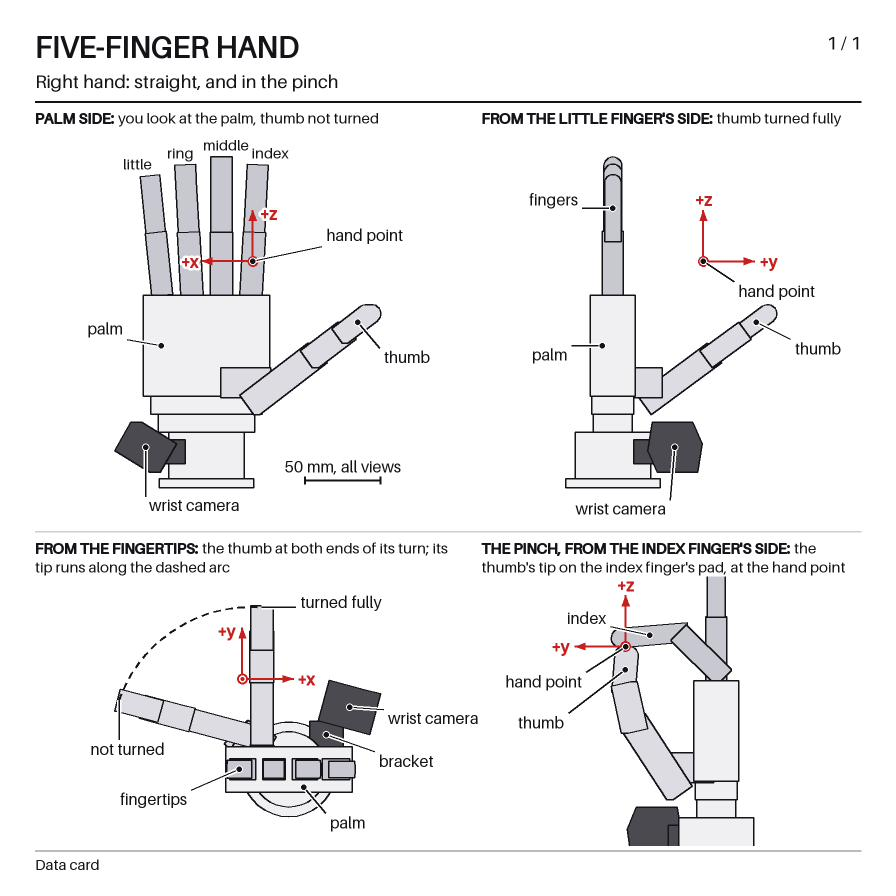

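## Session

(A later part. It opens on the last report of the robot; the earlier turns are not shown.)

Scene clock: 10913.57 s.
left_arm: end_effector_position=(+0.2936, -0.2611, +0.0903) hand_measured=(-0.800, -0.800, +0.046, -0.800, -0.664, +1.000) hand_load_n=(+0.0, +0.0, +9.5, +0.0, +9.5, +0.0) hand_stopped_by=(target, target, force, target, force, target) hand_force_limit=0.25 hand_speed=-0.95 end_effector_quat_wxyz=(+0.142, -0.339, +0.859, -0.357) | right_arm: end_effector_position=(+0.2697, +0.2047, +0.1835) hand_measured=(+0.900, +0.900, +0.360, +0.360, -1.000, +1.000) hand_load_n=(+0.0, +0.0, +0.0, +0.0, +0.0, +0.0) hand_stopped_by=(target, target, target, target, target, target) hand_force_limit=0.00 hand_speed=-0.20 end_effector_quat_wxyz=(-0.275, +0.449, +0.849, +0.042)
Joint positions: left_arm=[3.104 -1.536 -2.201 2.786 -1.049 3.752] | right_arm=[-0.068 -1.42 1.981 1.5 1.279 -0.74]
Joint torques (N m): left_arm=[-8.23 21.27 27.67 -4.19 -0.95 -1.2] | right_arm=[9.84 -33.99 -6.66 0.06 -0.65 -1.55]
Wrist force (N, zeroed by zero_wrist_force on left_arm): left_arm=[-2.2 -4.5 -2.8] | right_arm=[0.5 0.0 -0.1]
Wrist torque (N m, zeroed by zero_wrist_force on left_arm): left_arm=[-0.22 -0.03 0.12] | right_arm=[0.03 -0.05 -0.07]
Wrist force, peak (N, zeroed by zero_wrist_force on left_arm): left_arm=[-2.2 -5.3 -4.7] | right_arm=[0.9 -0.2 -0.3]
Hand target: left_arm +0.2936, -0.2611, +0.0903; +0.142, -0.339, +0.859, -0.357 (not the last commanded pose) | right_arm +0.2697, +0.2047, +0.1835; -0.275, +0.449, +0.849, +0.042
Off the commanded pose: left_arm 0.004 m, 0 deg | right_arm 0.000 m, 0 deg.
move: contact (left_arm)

Request:
move --target '[0,0,0,0,0,0,-0.8,-0.8,0.4,-0.8,-1,1,0.25,-0.93,0,0,0,0,0,0,0.9,0.9,0.36,0.36,-1,1,0,-0.2]'

Request:
move --target '[0,0,0,0,0,0,-0.8,-0.8,-0.15,-0.8,-1,1,0.25,-0.7,0,0,0,0,0,0,0.9,0.9,0.36,0.36,-1,1,0,-0.2]'

Request:
move --target '[-0.0001,-0.0001,-0.0005,0,0,0,-0.8,-0.8,0.04,-0.8,-1,1,-0.9,-0.93,0,0,0,0,0,0,0.9,0.9,0.36,0.36,-1,1,0,-0.2]' --speed 0.02

Request:
move --target '[0,0,0,0,0,0,-0.8,-0.8,0.04,-0.8,0.001,1,-0.85,-0.93,0,0,0,0,0,0,0.9,0.9,0.36,0.36,-1,1,0,-0.2]'

Request:
wait --seconds 1.5

Request:
move --target '[0,0,0,0,0,0,-0.8,-0.8,0.3,-0.8,0.05,1,-0.3,-0.94,0,0,0,0,0,0,0.9,0.9,0.36,0.36,-1,1,0,-0.2]'

Request:
move --target '[0,0,0,0,0,0,-0.8,-0.8,0.4,-0.8,0.15,1,0.3,-0.95,0,0,0,0,0,0,0.9,0.9,0.36,0.36,-1,1,0,-0.2]'

Request:
zero_wrist_force --arm "left_arm"

Request:
move --pt "0 0 0.1 0 0 0 -0.8 -0.8 0.4 -0.8 0.15 1 0.3 -0.95 0 0 0 0 0 0 0.9 0.9 0.36 0.36 -1 1 0 -0.2" --pt "0.242 -0.334 0.1 0 0 0 -0.8 -0.8 0.4 -0.8 0.15 1 0.3 -0.95 0 0 0 0 0 0 0.9 0.9 0.36 0.36 -1 1 0 -0.2" --pt "0.242 -0.334 0.0383 0 0 0 -0.8 -0.8 0.4 -0.8 0.15 1 0.3 -0.95 0 0 0 0 0 0 0.9 0.9 0.36 0.36 -1 1 0 -0.2" --speed 0.15

Request:
move --target '[0,0,-0.01,0,0,0,-0.8,-0.8,0.4,-0.8,0.15,1,0.3,-0.95,0,0,0,0,0,0,0.9,0.9,0.36,0.36,-1,1,0,-0.2]' --speed 0.003 --stop_force 3

Scene clock: 10942.90 s.
left_arm: end_effector_position=(+0.2936, -0.2611, +0.0903) hand_measured=(-0.800, -0.800, +0.048, -0.800, -1.000, +1.000) hand_load_n=(+0.0, +0.0, +0.5, +0.0, +0.0, +0.0) hand_stopped_by=(target, target, force, target, target, target) hand_force_limit=0.25 hand_speed=-0.93 end_effector_quat_wxyz=(+0.142, -0.339, +0.859, -0.357) | right_arm: end_effector_position=(+0.2697, +0.2047, +0.1835) hand_measured=(+0.900, +0.900, +0.360, +0.360, -1.000, +1.000) hand_load_n=(+0.0, +0.0, +0.0, +0.0, +0.0, +0.0) hand_stopped_by=(target, target, target, target, target, target) hand_force_limit=0.00 hand_speed=-0.20 end_effector_quat_wxyz=(-0.275, +0.449, +0.849, +0.042)
Joint positions: left_arm=[3.104 -1.536 -2.201 2.786 -1.049 3.752] | right_arm=[-0.068 -1.42 1.981 1.5 1.279 -0.74]
Joint torques (N m): left_arm=[-6.93 20.58 21.32 -1.7 -1.15 -1.08] | right_arm=[10.43 -35.67 -5.87 0 -0.76 -1.53]
Wrist force (N, zeroed by zero_wrist_force on left_arm): left_arm=[-0.3 -0.6 -0.2] | right_arm=[0.4 -0.2 -0.2]
Wrist torque (N m, zeroed by zero_wrist_force on left_arm): left_arm=[-0.02 0.04 -0.01] | right_arm=[0.01 -0.03 -0.08]
Wrist force, peak (N, zeroed by zero_wrist_force on left_arm): left_arm=[-2.1 -4.9 -2.8] | right_arm=[0.8 -0.3 -0.2]
Hand target: left_arm +0.2936, -0.2611, +0.0903; +0.142, -0.339, +0.859, -0.357 | right_arm +0.2697, +0.2047, +0.1835; -0.275, +0.449, +0.849, +0.042
Off the commanded pose: left_arm 0.000 m, 0 deg | right_arm 0.000 m, 0 deg.
move: done

Scene clock: 10943.43 s.
left_arm: end_effector_position=(+0.2936, -0.2611, +0.0903) hand_measured=(-0.800, -0.800, -0.150, -0.800, -1.000, +1.000) hand_load_n=(+0.0, -0.5, +0.0, -0.5, +0.0, +0.0) hand_stopped_by=(target, target, target, target, target, target) hand_force_limit=0.25 hand_speed=-0.70 end_effector_quat_wxyz=(+0.142, -0.339, +0.859, -0.357) | right_arm: end_effector_position=(+0.2697, +0.2047, +0.1835) hand_measured=(+0.900, +0.900, +0.360, +0.360, -1.000, +1.000) hand_load_n=(+0.0, +0.0, +0.5, +0.0, +0.0, +0.0) hand_stopped_by=(target, target, target, target, target, target) hand_force_limit=0.00 hand_speed=-0.20 end_effector_quat_wxyz=(-0.275, +0.449, +0.849, +0.042)
Joint positions: left_arm=[3.104 -1.536 -2.201 2.786 -1.049 3.752] | right_arm=[-0.068 -1.42 1.981 1.5 1.279 -0.74]
Joint torques (N m): left_arm=[-7.2 20.05 20.44 -1.32 -0.81 -1.13] | right_arm=[9.76 -34.28 -6.94 -0.13 -0.6 -1.6]
Wrist force (N, zeroed by zero_wrist_force on left_arm): left_arm=[-0.3 -0.6 -0.1] | right_arm=[0.6 0.0 -0.4]
Wrist torque (N m, zeroed by zero_wrist_force on left_arm): left_arm=[-0.05 0.04 -0.01] | right_arm=[0.04 -0.06 -0.07]
Wrist force, peak (N, zeroed by zero_wrist_force on left_arm): left_arm=[-0.4 -0.8 -0.2] | right_arm=[0.6 0.1 -0.5]
Hand target: left_arm +0.2936, -0.2611, +0.0903; +0.142, -0.339, +0.859, -0.357 | right_arm +0.2697, +0.2047, +0.1835; -0.275, +0.449, +0.849, +0.042
Off the commanded pose: left_arm 0.000 m, 0 deg | right_arm 0.000 m, 0 deg.
move: done

Scene clock: 10944.67 s.
left_arm: end_effector_position=(+0.2936, -0.2612, +0.0900) hand_measured=(-0.800, -0.800, +0.040, -0.800, -1.000, +1.000) hand_load_n=(+0.5, +0.0, +0.0, +0.0, +0.0, +0.0) hand_stopped_by=(target, target, target, target, target, target) hand_force_limit=-0.90 hand_speed=-0.93 end_effector_quat_wxyz=(+0.142, -0.339, +0.859, -0.357) | right_arm: end_effector_position=(+0.2697, +0.2047, +0.1835) hand_measured=(+0.900, +0.900, +0.360, +0.360, -1.000, +1.000) hand_load_n=(+0.5, +0.0, +0.0, +0.0, +0.0, +0.0) hand_stopped_by=(target, target, target, target, target, target) hand_force_limit=0.00 hand_speed=-0.20 end_effector_quat_wxyz=(-0.275, +0.449, +0.849, +0.042)
Joint positions: left_arm=[3.104 -1.536 -2.201 2.787 -1.049 3.752] | right_arm=[-0.068 -1.42 1.981 1.5 1.279 -0.74]
Joint torques (N m): left_arm=[-6.64 5.98 4.98 0.72 -0.77 -1.06] | right_arm=[9.8 -34.56 -6.06 -0.15 -0.75 -1.62]
Wrist force (N, zeroed by zero_wrist_force on left_arm): left_arm=[-0.4 -0.6 -0.3] | right_arm=[0.4 -0.1 -0.3]
Wrist torque (N m, zeroed by zero_wrist_force on left_arm): left_arm=[-0.04 0.05 0.00] | right_arm=[0.02 -0.02 -0.09]
Wrist force, peak (N, zeroed by zero_wrist_force on left_arm): left_arm=[-0.3 -0.8 -0.3] | right_arm=[0.7 0.1 -0.3]
Hand target: left_arm +0.2936, -0.2612, +0.0900; +0.142, -0.339, +0.859, -0.357 | right_arm +0.2697, +0.2047, +0.1835; -0.275, +0.449, +0.849, +0.042
Off the commanded pose: left_arm 0.000 m, 0 deg | right_arm 0.000 m, 0 deg.
move: done

Scene clock: 10947.97 s.
left_arm: end_effector_position=(+0.2936, -0.2612, +0.0900) hand_measured=(-0.800, -0.800, +0.040, -0.800, -0.690, +1.000) hand_load_n=(+0.0, +0.0, +0.5, +0.0, +1.0, +0.0) hand_stopped_by=(target, target, target, target, force, target) hand_force_limit=-0.85 hand_speed=-0.93 end_effector_quat_wxyz=(+0.142, -0.339, +0.859, -0.357) | right_arm: end_effector_position=(+0.2697, +0.2047, +0.1835) hand_measured=(+0.900, +0.900, +0.360, +0.360, -1.000, +1.000) hand_load_n=(+0.0, +0.0, +0.0, +0.0, +0.0, +0.5) hand_stopped_by=(target, target, target, target, target, target) hand_force_limit=0.00 hand_speed=-0.20 end_effector_quat_wxyz=(-0.275, +0.449, +0.849, +0.042)
Joint positions: left_arm=[3.104 -1.536 -2.201 2.787 -1.049 3.752] | right_arm=[-0.068 -1.42 1.981 1.5 1.279 -0.74]
Joint torques (N m): left_arm=[-2.24 6.4 4.67 -3.16 0.03 -0.03] | right_arm=[10.16 -34.14 -6.37 -0.08 -0.66 -1.63]
Wrist force (N, zeroed by zero_wrist_force on left_arm): left_arm=[-0.3 -0.8 -0.8] | right_arm=[0.6 0.0 -0.3]
Wrist torque (N m, zeroed by zero_wrist_force on left_arm): left_arm=[-0.10 0.05 0.00] | right_arm=[0.03 -0.05 -0.07]
Wrist force, peak (N, zeroed by zero_wrist_force on left_arm): left_arm=[-0.2 -0.4 -1.2] | right_arm=[0.8 -0.3 -0.3]
Hand target: left_arm +0.2936, -0.2612, +0.0900; +0.142, -0.339, +0.859, -0.357 | right_arm +0.2697, +0.2047, +0.1835; -0.275, +0.449, +0.849, +0.042
Off the commanded pose: left_arm 0.000 m, 0 deg | right_arm 0.000 m, 0 deg.
move: done

Scene clock: 10949.47 s.
left_arm: end_effector_position=(+0.2936, -0.2612, +0.0900) hand_measured=(-0.800, -0.800, +0.040, -0.800, -0.690, +1.000) hand_load_n=(+0.0, +0.0, +0.5, +0.0, +0.5, +0.0) hand_stopped_by=(target, target, target, target, force, target) hand_force_limit=-0.85 hand_speed=-0.93 end_effector_quat_wxyz=(+0.142, -0.339, +0.859, -0.357) | right_arm: end_effector_position=(+0.2697, +0.2047, +0.1835) hand_measured=(+0.900, +0.900, +0.360, +0.360, -1.000, +1.000) hand_load_n=(+0.0, +0.0, +0.0, +0.0, +0.0, +0.5) hand_stopped_by=(target, target, target, target, target, target) hand_force_limit=0.00 hand_speed=-0.20 end_effector_quat_wxyz=(-0.275, +0.449, +0.849, +0.042)
Joint positions: left_arm=[3.104 -1.536 -2.201 2.787 -1.049 3.752] | right_arm=[-0.068 -1.42 1.981 1.5 1.279 -0.74]
Joint torques (N m): left_arm=[-1.28 5.45 6.29 -3.12 0.52 0.8] | right_arm=[10.67 -35.31 -6.1 -0.19 -0.71 -1.62]
Wrist force (N, zeroed by zero_wrist_force on left_arm): left_arm=[-0.2 -0.6 -1.1] | right_arm=[0.4 0.2 -0.4]
Wrist torque (N m, zeroed by zero_wrist_force on left_arm): left_arm=[-0.05 0.01 0.01] | right_arm=[0.07 -0.02 -0.08]
Wrist force, peak (N, zeroed by zero_wrist_force on left_arm): left_arm=[-0.1 -0.7 -1.1] | right_arm=[0.7 -0.1 -0.3]
Hand target: left_arm +0.2936, -0.2612, +0.0900; +0.142, -0.339, +0.859, -0.357 | right_arm +0.2697, +0.2047, +0.1835; -0.275, +0.449, +0.849, +0.042
Off the commanded pose: left_arm 0.000 m, 0 deg | right_arm 0.000 m, 0 deg.
wait: 1.50 s; at rest by 0.17 s

Scene clock: 10949.97 s.
left_arm: end_effector_position=(+0.2936, -0.2612, +0.0900) hand_measured=(-0.800, -0.800, +0.050, -0.800, -0.684, +1.000) hand_load_n=(+0.0, +0.0, +5.5, -0.5, +5.0, +1.0) hand_stopped_by=(target, target, force, target, force, target) hand_force_limit=-0.30 hand_speed=-0.94 end_effector_quat_wxyz=(+0.142, -0.339, +0.859, -0.357) | right_arm: end_effector_position=(+0.2697, +0.2047, +0.1835) hand_measured=(+0.900, +0.900, +0.360, +0.360, -1.000, +1.000) hand_load_n=(+0.0, +0.0, +0.0, +0.0, +0.0, +0.0) hand_stopped_by=(target, target, target, target, target, target) hand_force_limit=0.00 hand_speed=-0.20 end_effector_quat_wxyz=(-0.275, +0.449, +0.849, +0.042)
Joint positions: left_arm=[3.104 -1.536 -2.201 2.787 -1.049 3.752] | right_arm=[-0.068 -1.42 1.981 1.5 1.279 -0.74]
Joint torques (N m): left_arm=[-1.3 5.97 6.54 -3.18 0.74 0.97] | right_arm=[10.03 -33.62 -5.95 -0.25 -0.63 -1.57]
Wrist force (N, zeroed by zero_wrist_force on left_arm): left_arm=[-0.1 -0.1 0.2] | right_arm=[0.7 -0.1 -0.2]
Wrist torque (N m, zeroed by zero_wrist_force on left_arm): left_arm=[-0.03 0.01 0.00] | right_arm=[0.02 -0.08 -0.07]
Wrist force, peak (N, zeroed by zero_wrist_force on left_arm): left_arm=[-0.3 -0.6 -0.8] | right_arm=[0.7 -0.1 -0.2]
Hand target: left_arm +0.2936, -0.2612, +0.0900; +0.142, -0.339, +0.859, -0.357 | right_arm +0.2697, +0.2047, +0.1835; -0.275, +0.449, +0.849, +0.042
Off the commanded pose: left_arm 0.000 m, 0 deg | right_arm 0.000 m, 0 deg.
move: done

Scene clock: 10950.47 s.
left_arm: end_effector_position=(+0.2936, -0.2612, +0.0900) hand_measured=(-0.800, -0.800, +0.052, -0.800, -0.670, +1.000) hand_load_n=(+0.0, +0.0, +10.0, +0.0, +9.5, +1.5) hand_stopped_by=(target, target, force, target, force, target) hand_force_limit=0.30 hand_speed=-0.95 end_effector_quat_wxyz=(+0.142, -0.339, +0.859, -0.357) | right_arm: end_effector_position=(+0.2697, +0.2047, +0.1835) hand_measured=(+0.900, +0.900, +0.360, +0.360, -1.000, +1.000) hand_load_n=(+0.0, +0.0, +0.0, +0.0, +0.0, +0.0) hand_stopped_by=(target, target, target, target, target, target) hand_force_limit=0.00 hand_speed=-0.20 end_effector_quat_wxyz=(-0.275, +0.449, +0.849, +0.042)
Joint positions: left_arm=[3.104 -1.536 -2.201 2.787 -1.049 3.752] | right_arm=[-0.068 -1.42 1.981 1.5 1.279 -0.74]
Joint torques (N m): left_arm=[-0.59 6.16 4.68 -3.02 0.7 1.34] | right_arm=[10.98 -34.62 -6.31 -0.05 -0.7 -1.53]
Wrist force (N, zeroed by zero_wrist_force on left_arm): left_arm=[-0.2 0.0 0.1] | right_arm=[0.5 -0.1 -0.3]
Wrist torque (N m, zeroed by zero_wrist_force on left_arm): left_arm=[-0.01 0.03 -0.01] | right_arm=[0.03 -0.04 -0.07]
Wrist force, peak (N, zeroed by zero_wrist_force on left_arm): left_arm=[-0.2 0.1 0.3] | right_arm=[0.7 0.0 -0.5]
Hand target: left_arm +0.2936, -0.2612, +0.0900; +0.142, -0.339, +0.859, -0.357 | right_arm +0.2697, +0.2047, +0.1835; -0.275, +0.449, +0.849, +0.042
Off the commanded pose: left_arm 0.000 m, 0 deg | right_arm 0.000 m, 0 deg.
move: done

Wrist force sensor zeroed.

Scene clock: 10953.97 s.
left_arm: end_effector_position=(+0.4387, -0.4616, +0.1129) hand_measured=(-0.800, -0.800, +0.052, -0.800, -0.670, +1.000) hand_load_n=(+0.0, +0.0, +10.0, -0.5, +9.0, +2.0) hand_stopped_by=(target, target, force, target, force, target) hand_force_limit=0.30 hand_speed=-0.95 end_effector_quat_wxyz=(+0.141, -0.339, +0.859, -0.357) | right_arm: end_effector_position=(+0.2697, +0.2047, +0.1835) hand_measured=(+0.900, +0.900, +0.360, +0.360, -1.000, +1.000) hand_load_n=(+0.0, +0.0, +0.0, +0.0, +0.0, +0.5) hand_stopped_by=(target, target, target, target, target, target) hand_force_limit=0.00 hand_speed=-0.20 end_effector_quat_wxyz=(-0.275, +0.449, +0.849, +0.042)
Joint positions: left_arm=[2.662 -2.038 -1.472 2.698 -1.334 3.386] | right_arm=[-0.068 -1.42 1.981 1.5 1.279 -0.74]
Joint torques (N m): left_arm=[6.95 47.53 27.71 0.66 0.17 -1.24] | right_arm=[9.93 -34.82 -6.36 -0.04 -0.67 -1.56]
Wrist force (N, zeroed by zero_wrist_force on left_arm): left_arm=[0.2 0.1 0.3] | right_arm=[0.4 -0.1 -0.2]
Wrist torque (N m, zeroed by zero_wrist_force on left_arm): left_arm=[-0.04 -0.02 0.15] | right_arm=[0.02 -0.03 -0.09]
Wrist force, peak (N, zeroed by zero_wrist_force on left_arm): left_arm=[-3.7 0.9 -0.6] | right_arm=[0.8 -0.1 -0.1]
Hand target: left_arm +0.4388, -0.4616, +0.1130; +0.142, -0.339, +0.859, -0.357 | right_arm +0.2697, +0.2047, +0.1835; -0.275, +0.449, +0.849, +0.042
Off the commanded pose: left_arm 0.000 m, 0 deg | right_arm 0.000 m, 0 deg.
move: done

Scene clock: 10955.40 s.
left_arm: end_effector_position=(+0.4387, -0.4616, +0.1105) hand_measured=(-0.800, -0.800, +0.052, -0.800, -0.670, +1.000) hand_load_n=(+0.0, +0.0, +9.0, +0.0, +9.5, +2.0) hand_stopped_by=(target, target, force, target, force, target) hand_force_limit=0.30 hand_speed=-0.95 end_effector_quat_wxyz=(+0.142, -0.339, +0.859, -0.357) | right_arm: end_effector_position=(+0.2697, +0.2047, +0.1835) hand_measured=(+0.900, +0.900, +0.360, +0.360, -1.000, +1.000) hand_load_n=(+0.0, +0.0, +0.5, +0.0, +0.0, +0.0) hand_stopped_by=(target, target, target, target, target, target) hand_force_limit=0.00 hand_speed=-0.20 end_effector_quat_wxyz=(-0.275, +0.449, +0.849, +0.042)
Joint positions: left_arm=[2.662 -2.04 -1.475 2.704 -1.334 3.386] | right_arm=[-0.068 -1.42 1.981 1.5 1.279 -0.74]
Joint torques (N m): left_arm=[8.36 36.47 27.01 -3.42 -1.11 -1.07] | right_arm=[10.46 -34.18 -6 -0.08 -0.62 -1.61]
Wrist force (N, zeroed by zero_wrist_force on left_arm): left_arm=[0.7 -4.0 -2.7] | right_arm=[0.6 0.1 -0.2]
Wrist torque (N m, zeroed by zero_wrist_force on left_arm): left_arm=[-0.23 -0.07 0.23] | right_arm=[0.04 -0.06 -0.07]
Wrist force, peak (N, zeroed by zero_wrist_force on left_arm): left_arm=[0.4 -4.2 -2.9] | right_arm=[0.6 -0.1 -0.5]
Hand target: left_arm +0.4388, -0.4616, +0.1105; +0.142, -0.339, +0.859, -0.357 (not the last commanded pose) | right_arm +0.2697, +0.2047, +0.1835; -0.275, +0.449, +0.849, +0.042
Off the commanded pose: left_arm 0.003 m, 0 deg | right_arm 0.000 m, 0 deg.
move: contact (left_arm)

Request:
move --pt "0 0 0.0033 0 0 0 -0.8 -0.8 0.4 -0.8 0.15 1 0.3 -0.95 0 0 0 0 0 0 0.9 0.9 0.36 0.36 -1 1 0 -0.2" --pt "-0.00098 -0.00091 0.0033 0 0 0 -0.8 -0.8 0.4 -0.8 0.15 1 0.3 -0.95 0 0 0 0 0 0 0.9 0.9 0.36 0.36 -1 1 0 -0.2" --speed 0.02

Request:
move --target '[0,0,-0.008,0,0,0,-0.8,-0.8,0.4,-0.8,0.15,1,0.3,-0.95,0,0,0,0,0,0,0.9,0.9,0.36,0.36,-1,1,0,-0.2]' --speed 0.003 --stop_force 3

Request:
move --pt "0 0 0.0033 0 0 0 -0.8 -0.8 0.4 -0.8 0.15 1 0.3 -0.95 0 0 0 0 0 0 0.9 0.9 0.36 0.36 -1 1 0 -0.2" --pt "-0.00098 -0.00091 0.0033 0 0 0 -0.8 -0.8 0.4 -0.8 0.15 1 0.3 -0.95 0 0 0 0 0 0 0.9 0.9 0.36 0.36 -1 1 0 -0.2" --speed 0.02

Request:
move --target '[0,0,-0.008,0,0,0,-0.8,-0.8,0.4,-0.8,0.15,1,0.3,-0.95,0,0,0,0,0,0,0.9,0.9,0.36,0.36,-1,1,0,-0.2]' --speed 0.003 --stop_force 3

Request:
move --pt "0 0 0.0033 0 0 0 -0.8 -0.8 0.4 -0.8 0.15 1 0.3 -0.95 0 0 0 0 0 0 0.9 0.9 0.36 0.36 -1 1 0 -0.2" --pt "0.00294 0.00273 0.0033 0 0 0 -0.8 -0.8 0.4 -0.8 0.15 1 0.3 -0.95 0 0 0 0 0 0 0.9 0.9 0.36 0.36 -1 1 0 -0.2" --speed 0.02

Request:
move --target '[0,0,-0.008,0,0,0,-0.8,-0.8,0.4,-0.8,0.15,1,0.3,-0.95,0,0,0,0,0,0,0.9,0.9,0.36,0.36,-1,1,0,-0.2]' --speed 0.003 --stop_force 3

Request:
move --pt "0 0 0.0033 0 0 0 -0.8 -0.8 0.4 -0.8 0.15 1 0.3 -0.95 0 0 0 0 0 0 0.9 0.9 0.36 0.36 -1 1 0 -0.2" --pt "0.00098 0.00091 0.0033 0 0 0 -0.8 -0.8 0.4 -0.8 0.15 1 0.3 -0.95 0 0 0 0 0 0 0.9 0.9 0.36 0.36 -1 1 0 -0.2" --speed 0.02

Request:
move --target '[0,0,-0.008,0,0,0,-0.8,-0.8,0.4,-0.8,0.15,1,0.3,-0.95,0,0,0,0,0,0,0.9,0.9,0.36,0.36,-1,1,0,-0.2]' --speed 0.003 --stop_force 3

Scene clock: 10994.60 s.
left_arm: end_effector_position=(+0.4382, -0.4622, +0.1126) hand_measured=(-0.800, -0.800, +0.052, -0.800, -0.670, +1.000) hand_load_n=(+0.0, +0.0, +10.0, +0.0, +9.0, +2.0) hand_stopped_by=(target, target, force, target, force, target) hand_force_limit=0.30 hand_speed=-0.95 end_effector_quat_wxyz=(+0.142, -0.339, +0.859, -0.357) | right_arm: end_effector_position=(+0.2697, +0.2047, +0.1835) hand_measured=(+0.900, +0.900, +0.360, +0.360, -1.000, +1.000) hand_load_n=(+0.0, +0.0, +0.0, +0.0, +0.0, +0.5) hand_stopped_by=(target, target, target, target, target, target) hand_force_limit=0.00 hand_speed=-0.20 end_effector_quat_wxyz=(-0.275, +0.449, +0.849, +0.042)
Joint positions: left_arm=[2.66 -2.038 -1.472 2.699 -1.335 3.384] | right_arm=[-0.068 -1.42 1.981 1.5 1.279 -0.74]
Joint torques (N m): left_arm=[-4.24 47.34 10.76 1.98 -0.65 -1.85] | right_arm=[10.78 -34.43 -5.91 -0.11 -0.62 -1.71]
Wrist force (N, zeroed by zero_wrist_force on left_arm): left_arm=[0.2 0.2 0.1] | right_arm=[0.6 0.0 -0.3]
Wrist torque (N m, zeroed by zero_wrist_force on left_arm): left_arm=[-0.02 -0.02 0.16] | right_arm=[0.04 -0.06 -0.07]
Wrist force, peak (N, zeroed by zero_wrist_force on left_arm): left_arm=[0.8 -4.3 -3.2] | right_arm=[0.8 0.1 -0.2]
Hand target: left_arm +0.4382, -0.4621, +0.1125; +0.142, -0.339, +0.859, -0.357 | right_arm +0.2697, +0.2047, +0.1835; -0.275, +0.449, +0.849, +0.042
Off the commanded pose: left_arm 0.000 m, 0 deg | right_arm 0.000 m, 0 deg.
move: done

Scene clock: 10995.90 s.
left_arm: end_effector_position=(+0.4381, -0.4621, +0.1105) hand_measured=(-0.800, -0.800, +0.052, -0.800, -0.670, +1.000) hand_load_n=(+0.0, +0.0, +9.0, +0.0, +9.0, +2.0) hand_stopped_by=(target, target, force, target, force, target) hand_force_limit=0.30 hand_speed=-0.95 end_effector_quat_wxyz=(+0.142, -0.339, +0.859, -0.357) | right_arm: end_effector_position=(+0.2697, +0.2047, +0.1835) hand_measured=(+0.900, +0.900, +0.360, +0.360, -1.000, +1.000) hand_load_n=(+0.0, +0.5, +0.0, +0.0, +0.0, +0.0) hand_stopped_by=(target, target, target, target, target, target) hand_force_limit=0.00 hand_speed=-0.20 end_effector_quat_wxyz=(-0.275, +0.449, +0.849, +0.042)
Joint positions: left_arm=[2.66 -2.04 -1.475 2.704 -1.335 3.385] | right_arm=[-0.068 -1.42 1.981 1.5 1.279 -0.74]
Joint torques (N m): left_arm=[-0.46 36.78 26.93 -3.12 0.71 0.66] | right_arm=[9.86 -33.65 -6.07 -0.2 -0.63 -1.56]
Wrist force (N, zeroed by zero_wrist_force on left_arm): left_arm=[0.9 -3.9 -2.8] | right_arm=[0.5 0.0 -0.3]
Wrist torque (N m, zeroed by zero_wrist_force on left_arm): left_arm=[-0.22 -0.09 0.24] | right_arm=[0.03 -0.04 -0.07]
Wrist force, peak (N, zeroed by zero_wrist_force on left_arm): left_arm=[0.8 -4.0 -3.0] | right_arm=[0.8 -0.2 -0.2]
Hand target: left_arm +0.4382, -0.4622, +0.1105; +0.142, -0.339, +0.859, -0.357 (not the last commanded pose) | right_arm +0.2697, +0.2047, +0.1835; -0.275, +0.449, +0.849, +0.042
Off the commanded pose: left_arm 0.003 m, 0 deg | right_arm 0.000 m, 0 deg.
move: contact (left_arm)

Scene clock: 10996.70 s.
left_arm: end_effector_position=(+0.4376, -0.4628, +0.1126) hand_measured=(-0.800, -0.800, +0.052, -0.800, -0.670, +1.000) hand_load_n=(+0.0, +0.0, +10.0, +0.0, +9.0, +1.5) hand_stopped_by=(target, target, force, target, force, target) hand_force_limit=0.30 hand_speed=-0.95 end_effector_quat_wxyz=(+0.142, -0.339, +0.859, -0.357) | right_arm: end_effector_position=(+0.2697, +0.2047, +0.1835) hand_measured=(+0.900, +0.900, +0.360, +0.360, -1.000, +1.000) hand_load_n=(+0.5, +0.0, +0.0, +0.5, +0.0, +0.0) hand_stopped_by=(target, target, target, target, target, target) hand_force_limit=0.00 hand_speed=-0.20 end_effector_quat_wxyz=(-0.275, +0.449, +0.849, +0.042)
Joint positions: left_arm=[2.659 -2.038 -1.472 2.7 -1.336 3.383] | right_arm=[-0.068 -1.42 1.981 1.5 1.279 -0.74]
Joint torques (N m): left_arm=[-1.76 48.02 11.11 1.94 -0.93 -1.67] | right_arm=[10.88 -34.37 -5.86 0 -0.65 -1.61]
Wrist force (N, zeroed by zero_wrist_force on left_arm): left_arm=[0.3 0.1 0.1] | right_arm=[0.4 0.0 -0.3]
Wrist torque (N m, zeroed by zero_wrist_force on left_arm): left_arm=[-0.03 -0.03 0.16] | right_arm=[0.04 -0.02 -0.09]
Wrist force, peak (N, zeroed by zero_wrist_force on left_arm): left_arm=[0.6 -4.6 -2.7] | right_arm=[0.8 -0.2 -0.1]
Hand target: left_arm +0.4376, -0.4627, +0.1125; +0.142, -0.339, +0.859, -0.357 | right_arm +0.2697, +0.2047, +0.1835; -0.275, +0.449, +0.849, +0.042
Off the commanded pose: left_arm 0.000 m, 0 deg | right_arm 0.000 m, 0 deg.
move: done

Scene clock: 10998.00 s.
left_arm: end_effector_position=(+0.4375, -0.4627, +0.1105) hand_measured=(-0.800, -0.800, +0.052, -0.800, -0.670, +1.000) hand_load_n=(+0.0, +0.0, +9.0, +0.0, +9.5, +1.5) hand_stopped_by=(target, target, force, target, force, target) hand_force_limit=0.30 hand_speed=-0.95 end_effector_quat_wxyz=(+0.142, -0.339, +0.859, -0.357) | right_arm: end_effector_position=(+0.2697, +0.2047, +0.1835) hand_measured=(+0.900, +0.900, +0.360, +0.360, -1.000, +1.000) hand_load_n=(+0.5, +0.0, +0.0, +0.0, +0.0, +0.5) hand_stopped_by=(target, target, target, target, target, target) hand_force_limit=0.00 hand_speed=-0.20 end_effector_quat_wxyz=(-0.275, +0.449, +0.849, +0.042)
Joint positions: left_arm=[2.659 -2.04 -1.476 2.704 -1.336 3.383] | right_arm=[-0.068 -1.42 1.981 1.5 1.279 -0.74]
Joint torques (N m): left_arm=[7.36 37.07 26.91 -3.28 0.82 0.89] | right_arm=[10.43 -34.14 -6.42 -0.07 -0.67 -1.56]
Wrist force (N, zeroed by zero_wrist_force on left_arm): left_arm=[0.8 -4.1 -2.9] | right_arm=[0.7 -0.1 -0.3]
Wrist torque (N m, zeroed by zero_wrist_force on left_arm): left_arm=[-0.24 -0.09 0.24] | right_arm=[0.02 -0.08 -0.07]
Wrist force, peak (N, zeroed by zero_wrist_force on left_arm): left_arm=[0.8 -4.1 -2.9] | right_arm=[0.7 0.2 -0.4]
Hand target: left_arm +0.4376, -0.4627, +0.1105; +0.142, -0.339, +0.859, -0.357 (not the last commanded pose) | right_arm +0.2697, +0.2047, +0.1835; -0.275, +0.449, +0.849, +0.042
Off the commanded pose: left_arm 0.003 m, 0 deg | right_arm 0.000 m, 0 deg.
move: contact (left_arm)

Scene clock: 10998.90 s.
left_arm: end_effector_position=(+0.4394, -0.4610, +0.1126) hand_measured=(-0.800, -0.800, +0.052, -0.800, -0.670, +1.000) hand_load_n=(+0.0, +0.0, +10.0, +0.0, +9.0, +1.5) hand_stopped_by=(target, target, force, target, force, target) hand_force_limit=0.30 hand_speed=-0.95 end_effector_quat_wxyz=(+0.142, -0.339, +0.859, -0.357) | right_arm: end_effector_position=(+0.2697, +0.2047, +0.1835) hand_measured=(+0.900, +0.900, +0.360, +0.360, -1.000, +1.000) hand_load_n=(+0.0, +0.0, +0.0, +0.0, +0.0, +0.0) hand_stopped_by=(target, target, target, target, target, target) hand_force_limit=0.00 hand_speed=-0.20 end_effector_quat_wxyz=(-0.275, +0.449, +0.849, +0.042)
Joint positions: left_arm=[2.664 -2.039 -1.472 2.699 -1.333 3.387] | right_arm=[-0.068 -1.42 1.981 1.5 1.279 -0.74]
Joint torques (N m): left_arm=[-7.79 23.31 29.87 -2.29 -1.21 -1.14] | right_arm=[10.16 -34.58 -5.81 -0.15 -0.71 -1.65]
Wrist force (N, zeroed by zero_wrist_force on left_arm): left_arm=[0.0 0.2 0.1] | right_arm=[0.7 -0.1 -0.2]
Wrist torque (N m, zeroed by zero_wrist_force on left_arm): left_arm=[-0.01 0.01 0.15] | right_arm=[0.03 -0.07 -0.07]
Wrist force, peak (N, zeroed by zero_wrist_force on left_arm): left_arm=[0.9 -4.3 -2.7] | right_arm=[0.7 -0.1 -0.3]
Hand target: left_arm +0.4393, -0.4611, +0.1125; +0.142, -0.339, +0.859, -0.357 | right_arm +0.2697, +0.2047, +0.1835; -0.275, +0.449, +0.849, +0.042
Off the commanded pose: left_arm 0.000 m, 0 deg | right_arm 0.000 m, 0 deg.
move: done

Scene clock: 11000.60 s.
left_arm: end_effector_position=(+0.4393, -0.4611, +0.1093) hand_measured=(-0.800, -0.800, +0.052, -0.800, -0.670, +1.000) hand_load_n=(+0.0, +0.0, +10.0, +0.0, +9.0, +1.5) hand_stopped_by=(target, target, force, target, force, target) hand_force_limit=0.30 hand_speed=-0.95 end_effector_quat_wxyz=(+0.142, -0.339, +0.859, -0.357) | right_arm: end_effector_position=(+0.2697, +0.2047, +0.1835) hand_measured=(+0.900, +0.900, +0.360, +0.360, -1.000, +1.000) hand_load_n=(+0.0, +0.0, +0.0, +0.0, -0.5, +0.0) hand_stopped_by=(target, target, target, target, target, target) hand_force_limit=0.00 hand_speed=-0.20 end_effector_quat_wxyz=(-0.275, +0.449, +0.849, +0.042)
Joint positions: left_arm=[2.663 -2.042 -1.477 2.706 -1.333 3.387] | right_arm=[-0.068 -1.42 1.981 1.5 1.279 -0.74]
Joint torques (N m): left_arm=[-8.61 36.5 25.96 -3.83 -1.6 -1.27] | right_arm=[9.68 -35 -6.3 -0.03 -0.61 -1.46]
Wrist force (N, zeroed by zero_wrist_force on left_arm): left_arm=[0.4 -5.0 -1.5] | right_arm=[0.4 0.0 -0.3]
Wrist torque (N m, zeroed by zero_wrist_force on left_arm): left_arm=[-0.21 -0.05 0.26] | right_arm=[0.04 -0.02 -0.08]
Wrist force, peak (N, zeroed by zero_wrist_force on left_arm): left_arm=[0.4 -5.0 -1.5] | right_arm=[0.8 -0.1 -0.5]
Hand target: left_arm +0.4394, -0.4611, +0.1093; +0.142, -0.339, +0.859, -0.357 (not the last commanded pose) | right_arm +0.2697, +0.2047, +0.1835; -0.275, +0.449, +0.849, +0.042
Off the commanded pose: left_arm 0.002 m, 0 deg | right_arm 0.000 m, 0 deg.
move: contact (left_arm)

Scene clock: 11001.40 s.
left_arm: end_effector_position=(+0.4400, -0.4605, +0.1115) hand_measured=(-0.800, -0.800, +0.052, -0.800, -0.670, +1.000) hand_load_n=(+0.0, +0.0, +9.5, +0.0, +9.0, +1.5) hand_stopped_by=(target, target, force, target, force, target) hand_force_limit=0.30 hand_speed=-0.95 end_effector_quat_wxyz=(+0.142, -0.339, +0.859, -0.357) | right_arm: end_effector_position=(+0.2697, +0.2047, +0.1835) hand_measured=(+0.900, +0.900, +0.360, +0.360, -1.000, +1.000) hand_load_n=(+0.0, +0.0, +0.0, +0.0, -0.5, +0.0) hand_stopped_by=(target, target, target, target, target, target) hand_force_limit=0.00 hand_speed=-0.20 end_effector_quat_wxyz=(-0.275, +0.449, +0.849, +0.042)
Joint positions: left_arm=[2.665 -2.04 -1.473 2.701 -1.332 3.388] | right_arm=[-0.068 -1.42 1.981 1.5 1.279 -0.74]
Joint torques (N m): left_arm=[4.22 28.34 32.41 -2.87 1.31 0.98] | right_arm=[9.66 -34.09 -6.18 -0.21 -0.62 -1.44]
Wrist force (N, zeroed by zero_wrist_force on left_arm): left_arm=[0.0 0.3 0.1] | right_arm=[0.6 -0.1 -0.2]
Wrist torque (N m, zeroed by zero_wrist_force on left_arm): left_arm=[0.00 0.00 0.15] | right_arm=[0.02 -0.06 -0.07]
Wrist force, peak (N, zeroed by zero_wrist_force on left_arm): left_arm=[0.1 -5.8 -1.7] | right_arm=[0.7 -0.2 -0.2]
Hand target: left_arm +0.4399, -0.4605, +0.1113; +0.142, -0.339, +0.859, -0.357 | right_arm +0.2697, +0.2047, +0.1835; -0.275, +0.449, +0.849, +0.042
Off the commanded pose: left_arm 0.000 m, 0 deg | right_arm 0.000 m, 0 deg.
move: done

Scene clock: 11002.70 s.
left_arm: end_effector_position=(+0.4399, -0.4605, +0.1092) hand_measured=(-0.800, -0.800, +0.052, -0.800, -0.670, +1.000) hand_load_n=(+0.0, +0.0, +9.5, +0.0, +9.0, +1.5) hand_stopped_by=(target, target, force, target, force, target) hand_force_limit=0.30 hand_speed=-0.95 end_effector_quat_wxyz=(+0.142, -0.339, +0.859, -0.357) | right_arm: end_effector_position=(+0.2697, +0.2047, +0.1835) hand_measured=(+0.900, +0.900, +0.360, +0.360, -1.000, +1.000) hand_load_n=(+0.0, +0.0, +0.0, +0.0, +0.0, +0.5) hand_stopped_by=(target, target, target, target, target, target) hand_force_limit=0.00 hand_speed=-0.20 end_effector_quat_wxyz=(-0.275, +0.449, +0.849, +0.042)
Joint positions: left_arm=[2.665 -2.042 -1.476 2.706 -1.332 3.388] | right_arm=[-0.068 -1.42 1.981 1.5 1.279 -0.74]
Joint torques (N m): left_arm=[-1.45 36.36 26.13 -3.86 -0.97 -1.27] | right_arm=[10.07 -34.55 -6.18 -0.28 -0.69 -1.69]
Wrist force (N, zeroed by zero_wrist_force on left_arm): left_arm=[0.1 -4.8 -1.8] | right_arm=[0.4 -0.2 -0.4]
Wrist torque (N m, zeroed by zero_wrist_force on left_arm): left_arm=[-0.17 -0.03 0.25] | right_arm=[0.01 -0.03 -0.09]
Wrist force, peak (N, zeroed by zero_wrist_force on left_arm): left_arm=[0.2 -5.1 -2.0] | right_arm=[0.7 0.0 -0.4]
Hand target: left_arm +0.4400, -0.4605, +0.1093; +0.142, -0.339, +0.859, -0.357 (not the last commanded pose) | right_arm +0.2697, +0.2047, +0.1835; -0.275, +0.449, +0.849, +0.042
Off the commanded pose: left_arm 0.003 m, 0 deg | right_arm 0.000 m, 0 deg.
move: contact (left_arm)

Request:
move --pt "0 0 0.0033 0 0 0 -0.8 -0.8 0.4 -0.8 0.15 1 0.3 -0.95 0 0 0 0 0 0 0.9 0.9 0.36 0.36 -1 1 0 -0.2" --pt "0.0013 0.00055 0.0033 0 0 0 -0.8 -0.8 0.4 -0.8 0.15 1 0.3 -0.95 0 0 0 0 0 0 0.9 0.9 0.36 0.36 -1 1 0 -0.2" --speed 0.02

Request:
move --target '[0,0,-0.008,0,0,0,-0.8,-0.8,0.4,-0.8,0.15,1,0.3,-0.95,0,0,0,0,0,0,0.9,0.9,0.36,0.36,-1,1,0,-0.2]' --speed 0.003 --stop_force 3

Request:
move --pt "0 0 0.0033 0 0 0 -0.8 -0.8 0.4 -0.8 0.15 1 0.3 -0.95 0 0 0 0 0 0 0.9 0.9 0.36 0.36 -1 1 0 -0.2" --pt "0.0007 0.0007 0.0033 0 0 0 -0.8 -0.8 0.4 -0.8 0.15 1 0.3 -0.95 0 0 0 0 0 0 0.9 0.9 0.36 0.36 -1 1 0 -0.2" --speed 0.02

Request:
move --target '[0,0,-0.008,0,0,0,-0.8,-0.8,0.4,-0.8,0.15,1,0.3,-0.95,0,0,0,0,0,0,0.9,0.9,0.36,0.36,-1,1,0,-0.2]' --speed 0.003 --stop_force 3

Scene clock: 11019.60 s.
left_arm: end_effector_position=(+0.4408, -0.4602, +0.1115) hand_measured=(-0.800, -0.800, +0.052, -0.800, -0.670, +1.000) hand_load_n=(+0.0, +0.0, +10.0, +0.0, +9.0, +1.5) hand_stopped_by=(target, target, force, target, force, target) hand_force_limit=0.30 hand_speed=-0.95 end_effector_quat_wxyz=(+0.142, -0.339, +0.859, -0.357) | right_arm: end_effector_position=(+0.2697, +0.2047, +0.1835) hand_measured=(+0.900, +0.900, +0.360, +0.360, -1.000, +1.000) hand_load_n=(+0.0, +0.0, +0.0, +0.5, +0.0, +0.0) hand_stopped_by=(target, target, target, target, target, target) hand_force_limit=0.00 hand_speed=-0.20 end_effector_quat_wxyz=(-0.275, +0.449, +0.849, +0.042)
Joint positions: left_arm=[2.666 -2.041 -1.472 2.701 -1.331 3.389] | right_arm=[-0.068 -1.42 1.981 1.5 1.279 -0.74]
Joint torques (N m): left_arm=[3.38 24.76 29.13 -2.65 1.26 1.25] | right_arm=[9.92 -34.32 -5.89 -0.07 -0.54 -1.54]
Wrist force (N, zeroed by zero_wrist_force on left_arm): left_arm=[-0.1 0.2 0.1] | right_arm=[0.7 -0.3 -0.3]
Wrist torque (N m, zeroed by zero_wrist_force on left_arm): left_arm=[-0.03 0.02 0.14] | right_arm=[0.00 -0.07 -0.08]
Wrist force, peak (N, zeroed by zero_wrist_force on left_arm): left_arm=[0.4 -5.5 -1.9] | right_arm=[0.8 -0.1 -0.3]
Hand target: left_arm +0.4407, -0.4602, +0.1113; +0.142, -0.339, +0.859, -0.357 | right_arm +0.2697, +0.2047, +0.1835; -0.275, +0.449, +0.849, +0.042
Off the commanded pose: left_arm 0.000 m, 0 deg | right_arm 0.000 m, 0 deg.
move: done

Scene clock: 11020.90 s.
left_arm: end_effector_position=(+0.4407, -0.4602, +0.1092) hand_measured=(-0.800, -0.800, +0.052, -0.800, -0.670, +1.000) hand_load_n=(+0.0, +0.0, +8.5, +0.0, +9.5, +1.0) hand_stopped_by=(target, target, force, target, force, target) hand_force_limit=0.30 hand_speed=-0.95 end_effector_quat_wxyz=(+0.142, -0.339, +0.859, -0.357) | right_arm: end_effector_position=(+0.2697, +0.2047, +0.1835) hand_measured=(+0.900, +0.900, +0.360, +0.360, -1.000, +1.000) hand_load_n=(+0.0, +0.5, +0.0, +0.0, +0.0, +0.0) hand_stopped_by=(target, target, target, target, target, target) hand_force_limit=0.00 hand_speed=-0.20 end_effector_quat_wxyz=(-0.275, +0.449, +0.849, +0.042)
Joint positions: left_arm=[2.666 -2.043 -1.475 2.705 -1.331 3.389] | right_arm=[-0.068 -1.42 1.981 1.5 1.279 -0.74]
Joint torques (N m): left_arm=[-5.33 39.07 26.97 -2.97 -1.21 -1.05] | right_arm=[10.52 -33.91 -5.89 -0.09 -0.78 -1.55]
Wrist force (N, zeroed by zero_wrist_force on left_arm): left_arm=[0.2 -3.1 -4.0] | right_arm=[0.5 -0.1 -0.4]
Wrist torque (N m, zeroed by zero_wrist_force on left_arm): left_arm=[-0.25 -0.11 0.23] | right_arm=[0.03 -0.05 -0.08]
Wrist force, peak (N, zeroed by zero_wrist_force on left_arm): left_arm=[0.1 -2.7 -4.3] | right_arm=[0.7 -0.1 -0.4]
Hand target: left_arm +0.4408, -0.4602, +0.1093; +0.142, -0.339, +0.859, -0.357 (not the last commanded pose) | right_arm +0.2697, +0.2047, +0.1835; -0.275, +0.449, +0.849, +0.042
Off the commanded pose: left_arm 0.003 m, 0 deg | right_arm 0.000 m, 0 deg.
move: contact (left_arm)

Scene clock: 11021.70 s.
left_arm: end_effector_position=(+0.4412, -0.4598, +0.1114) hand_measured=(-0.800, -0.800, +0.052, -0.800, -0.670, +1.000) hand_load_n=(+0.5, +0.0, +10.0, +0.0, +9.5, +2.0) hand_stopped_by=(target, target, force, target, force, target) hand_force_limit=0.30 hand_speed=-0.95 end_effector_quat_wxyz=(+0.142, -0.339, +0.859, -0.357) | right_arm: end_effector_position=(+0.2697, +0.2047, +0.1835) hand_measured=(+0.900, +0.900, +0.360, +0.360, -1.000, +1.000) hand_load_n=(+0.0, +0.5, +0.5, +0.0, +0.0, +0.0) hand_stopped_by=(target, target, target, target, target, target) hand_force_limit=0.00 hand_speed=-0.20 end_effector_quat_wxyz=(-0.275, +0.449, +0.849, +0.042)
Joint positions: left_arm=[2.667 -2.041 -1.472 2.701 -1.33 3.39] | right_arm=[-0.068 -1.42 1.981 1.5 1.279 -0.74]
Joint torques (N m): left_arm=[6.92 36.46 31.65 -2.9 1.66 1.23] | right_arm=[10.2 -34.72 -5.67 -0.12 -0.74 -1.48]
Wrist force (N, zeroed by zero_wrist_force on left_arm): left_arm=[0.2 0.2 0.4] | right_arm=[0.7 -0.1 -0.4]
Wrist torque (N m, zeroed by zero_wrist_force on left_arm): left_arm=[-0.04 -0.02 0.16] | right_arm=[0.03 -0.07 -0.07]
Wrist force, peak (N, zeroed by zero_wrist_force on left_arm): left_arm=[0.0 -4.1 -3.9] | right_arm=[0.7 -0.1 -0.4]
Hand target: left_arm +0.4412, -0.4598, +0.1113; +0.142, -0.339, +0.859, -0.357 | right_arm +0.2697, +0.2047, +0.1835; -0.275, +0.449, +0.849, +0.042
Off the commanded pose: left_arm 0.000 m, 0 deg | right_arm 0.000 m, 0 deg.
move: done

Scene clock: 11023.00 s.
left_arm: end_effector_position=(+0.4411, -0.4597, +0.1092) hand_measured=(-0.800, -0.800, +0.052, -0.800, -0.670, +1.000) hand_load_n=(+0.0, +0.0, +8.5, -0.5, +9.5, +1.5) hand_stopped_by=(target, target, force, target, force, target) hand_force_limit=0.30 hand_speed=-0.95 end_effector_quat_wxyz=(+0.142, -0.339, +0.859, -0.357) | right_arm: end_effector_position=(+0.2697, +0.2047, +0.1835) hand_measured=(+0.900, +0.900, +0.360, +0.360, -1.000, +1.000) hand_load_n=(+0.0, +0.0, +0.0, +0.0, +0.0, +0.5) hand_stopped_by=(target, target, target, target, target, target) hand_force_limit=0.00 hand_speed=-0.20 end_effector_quat_wxyz=(-0.275, +0.449, +0.849, +0.042)
Joint positions: left_arm=[2.667 -2.043 -1.475 2.705 -1.33 3.39] | right_arm=[-0.068 -1.42 1.981 1.5 1.279 -0.74]
Joint torques (N m): left_arm=[6.41 40.83 27.36 -2.9 -0.05 -0.81] | right_arm=[9.9 -35.08 -5.82 -0.18 -0.62 -1.41]
Wrist force (N, zeroed by zero_wrist_force on left_arm): left_arm=[0.0 -3.8 -4.4] | right_arm=[0.4 -0.1 -0.3]
Wrist torque (N m, zeroed by zero_wrist_force on left_arm): left_arm=[-0.31 -0.07 0.23] | right_arm=[0.02 -0.03 -0.08]
Wrist force, peak (N, zeroed by zero_wrist_force on left_arm): left_arm=[0.0 -3.8 -4.4] | right_arm=[0.7 -0.2 -0.4]
Hand target: left_arm +0.4412, -0.4598, +0.1093; +0.142, -0.339, +0.859, -0.357 (not the last commanded pose) | right_arm +0.2697, +0.2047, +0.1835; -0.275, +0.449, +0.849, +0.042
Off the commanded pose: left_arm 0.003 m, 0 deg | right_arm 0.000 m, 0 deg.
move: contact (left_arm)

Request:
move --pt "0 0 0.0333 0 0 0 -0.8 -0.8 0.4 -0.8 0.15 1 0.3 -0.95 0 0 0 0 0 0 0.9 0.9 0.36 0.36 -1 1 0 -0.2" --pt "0.009 0.0005 0.0333 0 0 0.0833 -0.8 -0.8 0.4 -0.8 0.15 1 0.3 -0.95 0 0 0 0 0 0 0.9 0.9 0.36 0.36 -1 1 0 -0.2" --pt "0.0183 0.003 0.0333 0 0 0.1667 -0.8 -0.8 0.4 -0.8 0.15 1 0.3 -0.95 0 0 0 0 0 0 0.9 0.9 0.36 0.36 -1 1 0 -0.2" --pt "0.0267 0.0075 0.0333 0 0 0.25 -0.8 -0.8 0.4 -0.8 0.15 1 0.3 -0.95 0 0 0 0 0 0 0.9 0.9 0.36 0.36 -1 1 0 -0.2" --pt "0.0335 0.0142 0.0333 0 0 0.3333 -0.8 -0.8 0.4 -0.8 0.15 1 0.3 -0.95 0 0 0 0 0 0 0.9 0.9 0.36 0.36 -1 1 0 -0.2" --pt "0.0385 0.0225 0.0333 0 0 0.4167 -0.8 -0.8 0.4 -0.8 0.15 1 0.3 -0.95 0 0 0 0 0 0 0.9 0.9 0.36 0.36 -1 1 0 -0.2" --pt "0.041 0.0317 0.0333 0 0 0.5 -0.8 -0.8 0.4 -0.8 0.15 1 0.3 -0.95 0 0 0 0 0 0 0.9 0.9 0.36 0.36 -1 1 0 -0.2" --speed 0.15 --blend 0.001 --cameras '["cam_head_right","cam_high"]'

Request:
zoom_image --camera "cam_head_right" --region '[350, 385, 400, 435]'

Request:
zoom_image --camera "cam_high" --region '[320, 205, 370, 255]'

Scene clock: 11249.20 s.
left_arm: end_effector_position=(+0.4658, -0.4408, +0.1292) hand_measured=(-0.800, -0.800, +0.052, -0.800, -0.670, +1.000) hand_load_n=(+0.0, +0.0, +10.0, +0.0, +9.5, +1.5) hand_stopped_by=(target, target, force, target, force, target) hand_force_limit=0.30 hand_speed=-0.95 end_effector_quat_wxyz=(-0.353, +0.847, -0.368, +0.152) end_effector_velocity=(+0.000, +0.000, +0.000) end_effector_angular_velocity=(-0.003, -0.002, +0.003) | right_arm: end_effector_position=(+0.2697, +0.2047, +0.1835) hand_measured=(+0.900, +0.900, +0.360, +0.360, -1.000, +1.000) hand_load_n=(+0.0, +0.0, +0.0, +0.0, +0.0, +0.0) hand_stopped_by=(target, target, target, target, target, target) hand_force_limit=0.00 hand_speed=-0.20 end_effector_quat_wxyz=(-0.275, +0.449, +0.849, +0.042)
Joint positions: left_arm=[2.384 -2.423 -0.945 1.857 -2.357 1.657] | right_arm=[-0.068 -1.42 1.981 1.5 1.279 -0.74]
Joint velocities: left_arm=[0 0 0.001 0 0 -0.005] | right_arm=[within noise]
Joint torques (N m): left_arm=[-2.19 63.67 7.29 -2.07 0.64 -1.16] | right_arm=[9.63 -33.62 -6.06 -0.2 -0.67 -1.66]
Wrist force (N, zeroed by zero_wrist_force on left_arm): left_arm=[0.1 0.5 0.5] | right_arm=[0.7 -0.1 -0.2]
Wrist torque (N m, zeroed by zero_wrist_force on left_arm): left_arm=[0.04 -0.03 0.12] | right_arm=[0.01 -0.07 -0.07]
Wrist force, peak (N, zeroed by zero_wrist_force on left_arm): left_arm=[-0.1 -3.9 -4.6] | right_arm=[0.9 -0.1 -0.2]
Hand target: left_arm +0.4658, -0.4407, +0.1292; -0.353, +0.847, -0.368, +0.152 | right_arm +0.2697, +0.2047, +0.1835; -0.275, +0.449, +0.849, +0.042
Off the commanded pose: left_arm 0.000 m, 0 deg | right_arm 0.000 m, 0 deg.
move: done
Images, in order (width x height): cam_head_right 672x504, cam_high 672x504.

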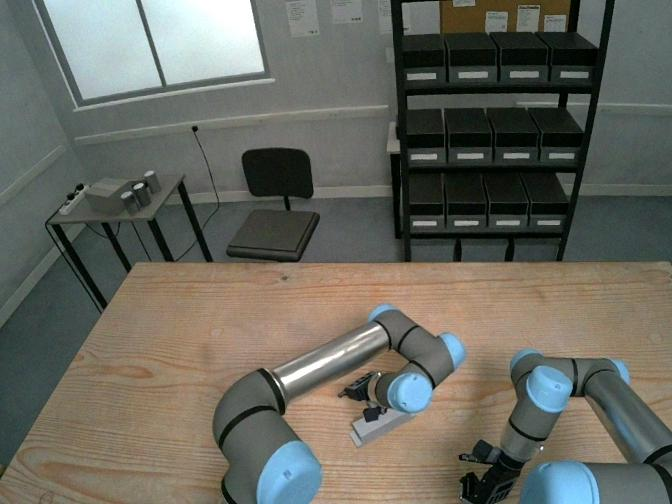

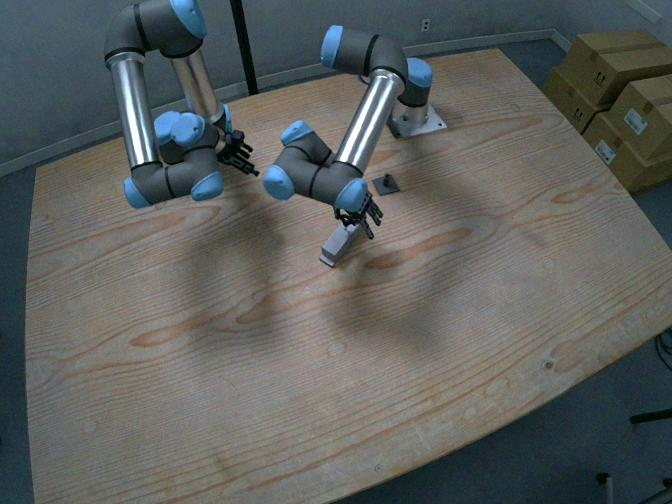

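Scaled by 10.080 from the camera's 672x504 image, which has a finer 960x720 frame.

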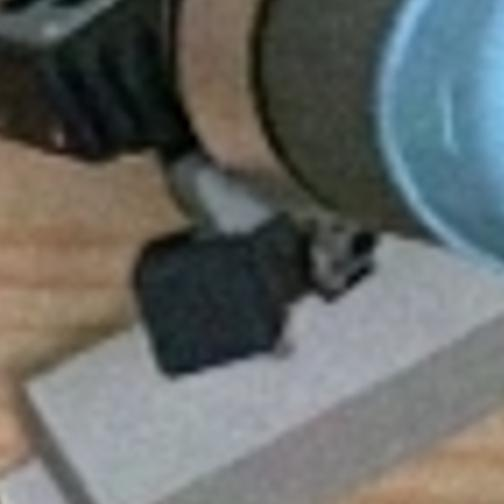

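Scaled by 10.080 from the camera's 672x504 image, which has a finer 960x720 frame.

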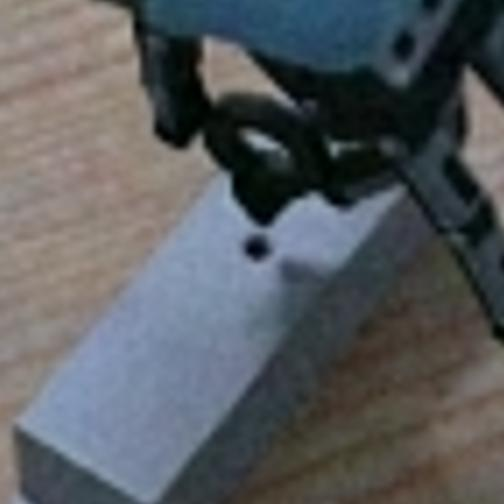

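Request:
move --target '[0,0,-0.0278,0,0,0,-0.8,-0.8,0.4,-0.8,0.15,1,0.3,-0.95,0,0,0,0,0,0,0.9,0.9,0.36,0.36,-1,1,0,-0.2]' --speed 0.05 --cameras '["cam_high"]'

Request:
zoom_image --camera "cam_high" --region '[325, 205, 365, 245]'

Request:
move --target '[0,0,-0.01,0,0,0,-0.8,-0.8,0.4,-0.8,0.15,1,0.3,-0.95,0,0,0,0,0,0,0.9,0.9,0.36,0.36,-1,1,0,-0.2]' --speed 0.003 --stop_force 3

Scene clock: 11264.90 s.
left_arm: end_effector_position=(+0.4658, -0.4407, +0.1122) hand_measured=(-0.800, -0.800, +0.052, -0.800, -0.670, +1.000) hand_load_n=(+0.0, +0.0, +10.0, +0.0, +9.0, +2.0) hand_stopped_by=(target, target, force, target, force, target) hand_force_limit=0.30 hand_speed=-0.95 end_effector_quat_wxyz=(-0.353, +0.847, -0.368, +0.152) end_effector_velocity=(-0.001, +0.001, +0.001) end_effector_angular_velocity=(+0.005, +0.004, -0.002) | right_arm: end_effector_position=(+0.2697, +0.2047, +0.1835) hand_measured=(+0.900, +0.900, +0.360, +0.360, -1.000, +1.000) hand_load_n=(+0.0, +0.0, +0.0, +0.0, +0.0, +0.0) hand_stopped_by=(target, target, target, target, target, target) hand_force_limit=0.00 hand_speed=-0.20 end_effector_quat_wxyz=(-0.275, +0.449, +0.849, +0.042)
Joint positions: left_arm=[2.384 -2.435 -0.968 1.892 -2.357 1.657] | right_arm=[-0.068 -1.42 1.981 1.5 1.279 -0.74]
Joint velocities: left_arm=[0 0.001 0.002 -0.007 0 0.002] | right_arm=[within noise]
Joint torques (N m): left_arm=[7.89 56.96 29.34 -5.17 0.52 1.09] | right_arm=[9.51 -34.74 -6.34 -0.28 -0.58 -1.56]
Wrist force (N, zeroed by zero_wrist_force on left_arm): left_arm=[0.2 0.5 0.3] | right_arm=[0.5 0.0 -0.2]
Wrist torque (N m, zeroed by zero_wrist_force on left_arm): left_arm=[0.04 -0.05 0.13] | right_arm=[0.03 -0.05 -0.07]
Wrist force, peak (N, zeroed by zero_wrist_force on left_arm): left_arm=[0.1 0.9 0.7] | right_arm=[0.7 -0.1 -0.5]
Hand target: left_arm +0.4658, -0.4407, +0.1126; -0.353, +0.847, -0.368, +0.152 | right_arm +0.2697, +0.2047, +0.1835; -0.275, +0.449, +0.849, +0.042
Off the commanded pose: left_arm 0.000 m, 0 deg | right_arm 0.000 m, 0 deg.
move: done
Images, in order (width x height): cam_high 672x504.

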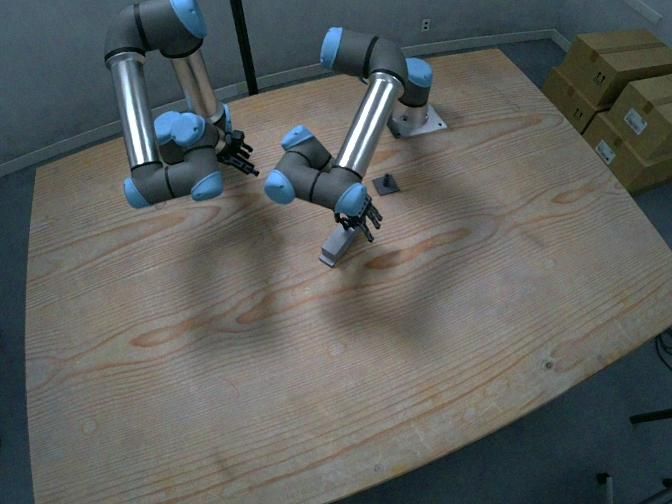

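Scaled by 12.600 from the camera's 672x504 image, which has a finer 960x720 frame.

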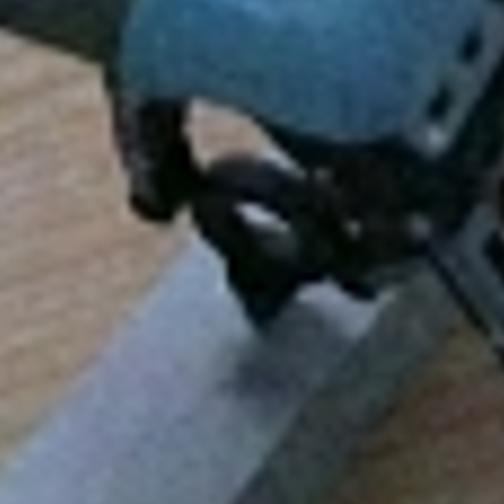

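Scene clock: 11266.00 s.
left_arm: end_effector_position=(+0.4658, -0.4407, +0.1111) hand_measured=(-0.800, -0.800, +0.052, -0.800, -0.670, +1.000) hand_load_n=(+0.0, +0.0, +8.5, +0.0, +9.5, +1.5) hand_stopped_by=(target, target, force, target, force, target) hand_force_limit=0.30 hand_speed=-0.95 end_effector_quat_wxyz=(-0.353, +0.847, -0.368, +0.152) | right_arm: end_effector_position=(+0.2697, +0.2047, +0.1835) hand_measured=(+0.900, +0.900, +0.360, +0.360, -1.000, +1.000) hand_load_n=(+0.0, +0.0, +0.0, +0.0, +0.0, +0.5) hand_stopped_by=(target, target, target, target, target, target) hand_force_limit=0.00 hand_speed=-0.20 end_effector_quat_wxyz=(-0.275, +0.449, +0.849, +0.042)
Joint positions: left_arm=[2.384 -2.435 -0.97 1.894 -2.357 1.657] | right_arm=[-0.068 -1.42 1.981 1.5 1.279 -0.74]
Joint torques (N m): left_arm=[8.98 50.72 25.6 -4.9 0.13 1.21] | right_arm=[10.45 -35.02 -6.12 -0.07 -0.76 -1.63]
Wrist force (N, zeroed by zero_wrist_force on left_arm): left_arm=[0.4 -1.4 -3.1] | right_arm=[0.6 -0.1 -0.1]
Wrist torque (N m, zeroed by zero_wrist_force on left_arm): left_arm=[-0.17 -0.09 0.15] | right_arm=[0.01 -0.06 -0.08]
Wrist force, peak (N, zeroed by zero_wrist_force on left_arm): left_arm=[0.7 -3.0 -3.4] | right_arm=[0.9 0.1 -0.3]
Hand target: left_arm +0.4658, -0.4408, +0.1111; -0.353, +0.847, -0.368, +0.152 (not the last commanded pose) | right_arm +0.2697, +0.2047, +0.1835; -0.275, +0.449, +0.849, +0.042
Off the commanded pose: left_arm 0.004 m, 0 deg | right_arm 0.000 m, 0 deg.
move: contact (left_arm)


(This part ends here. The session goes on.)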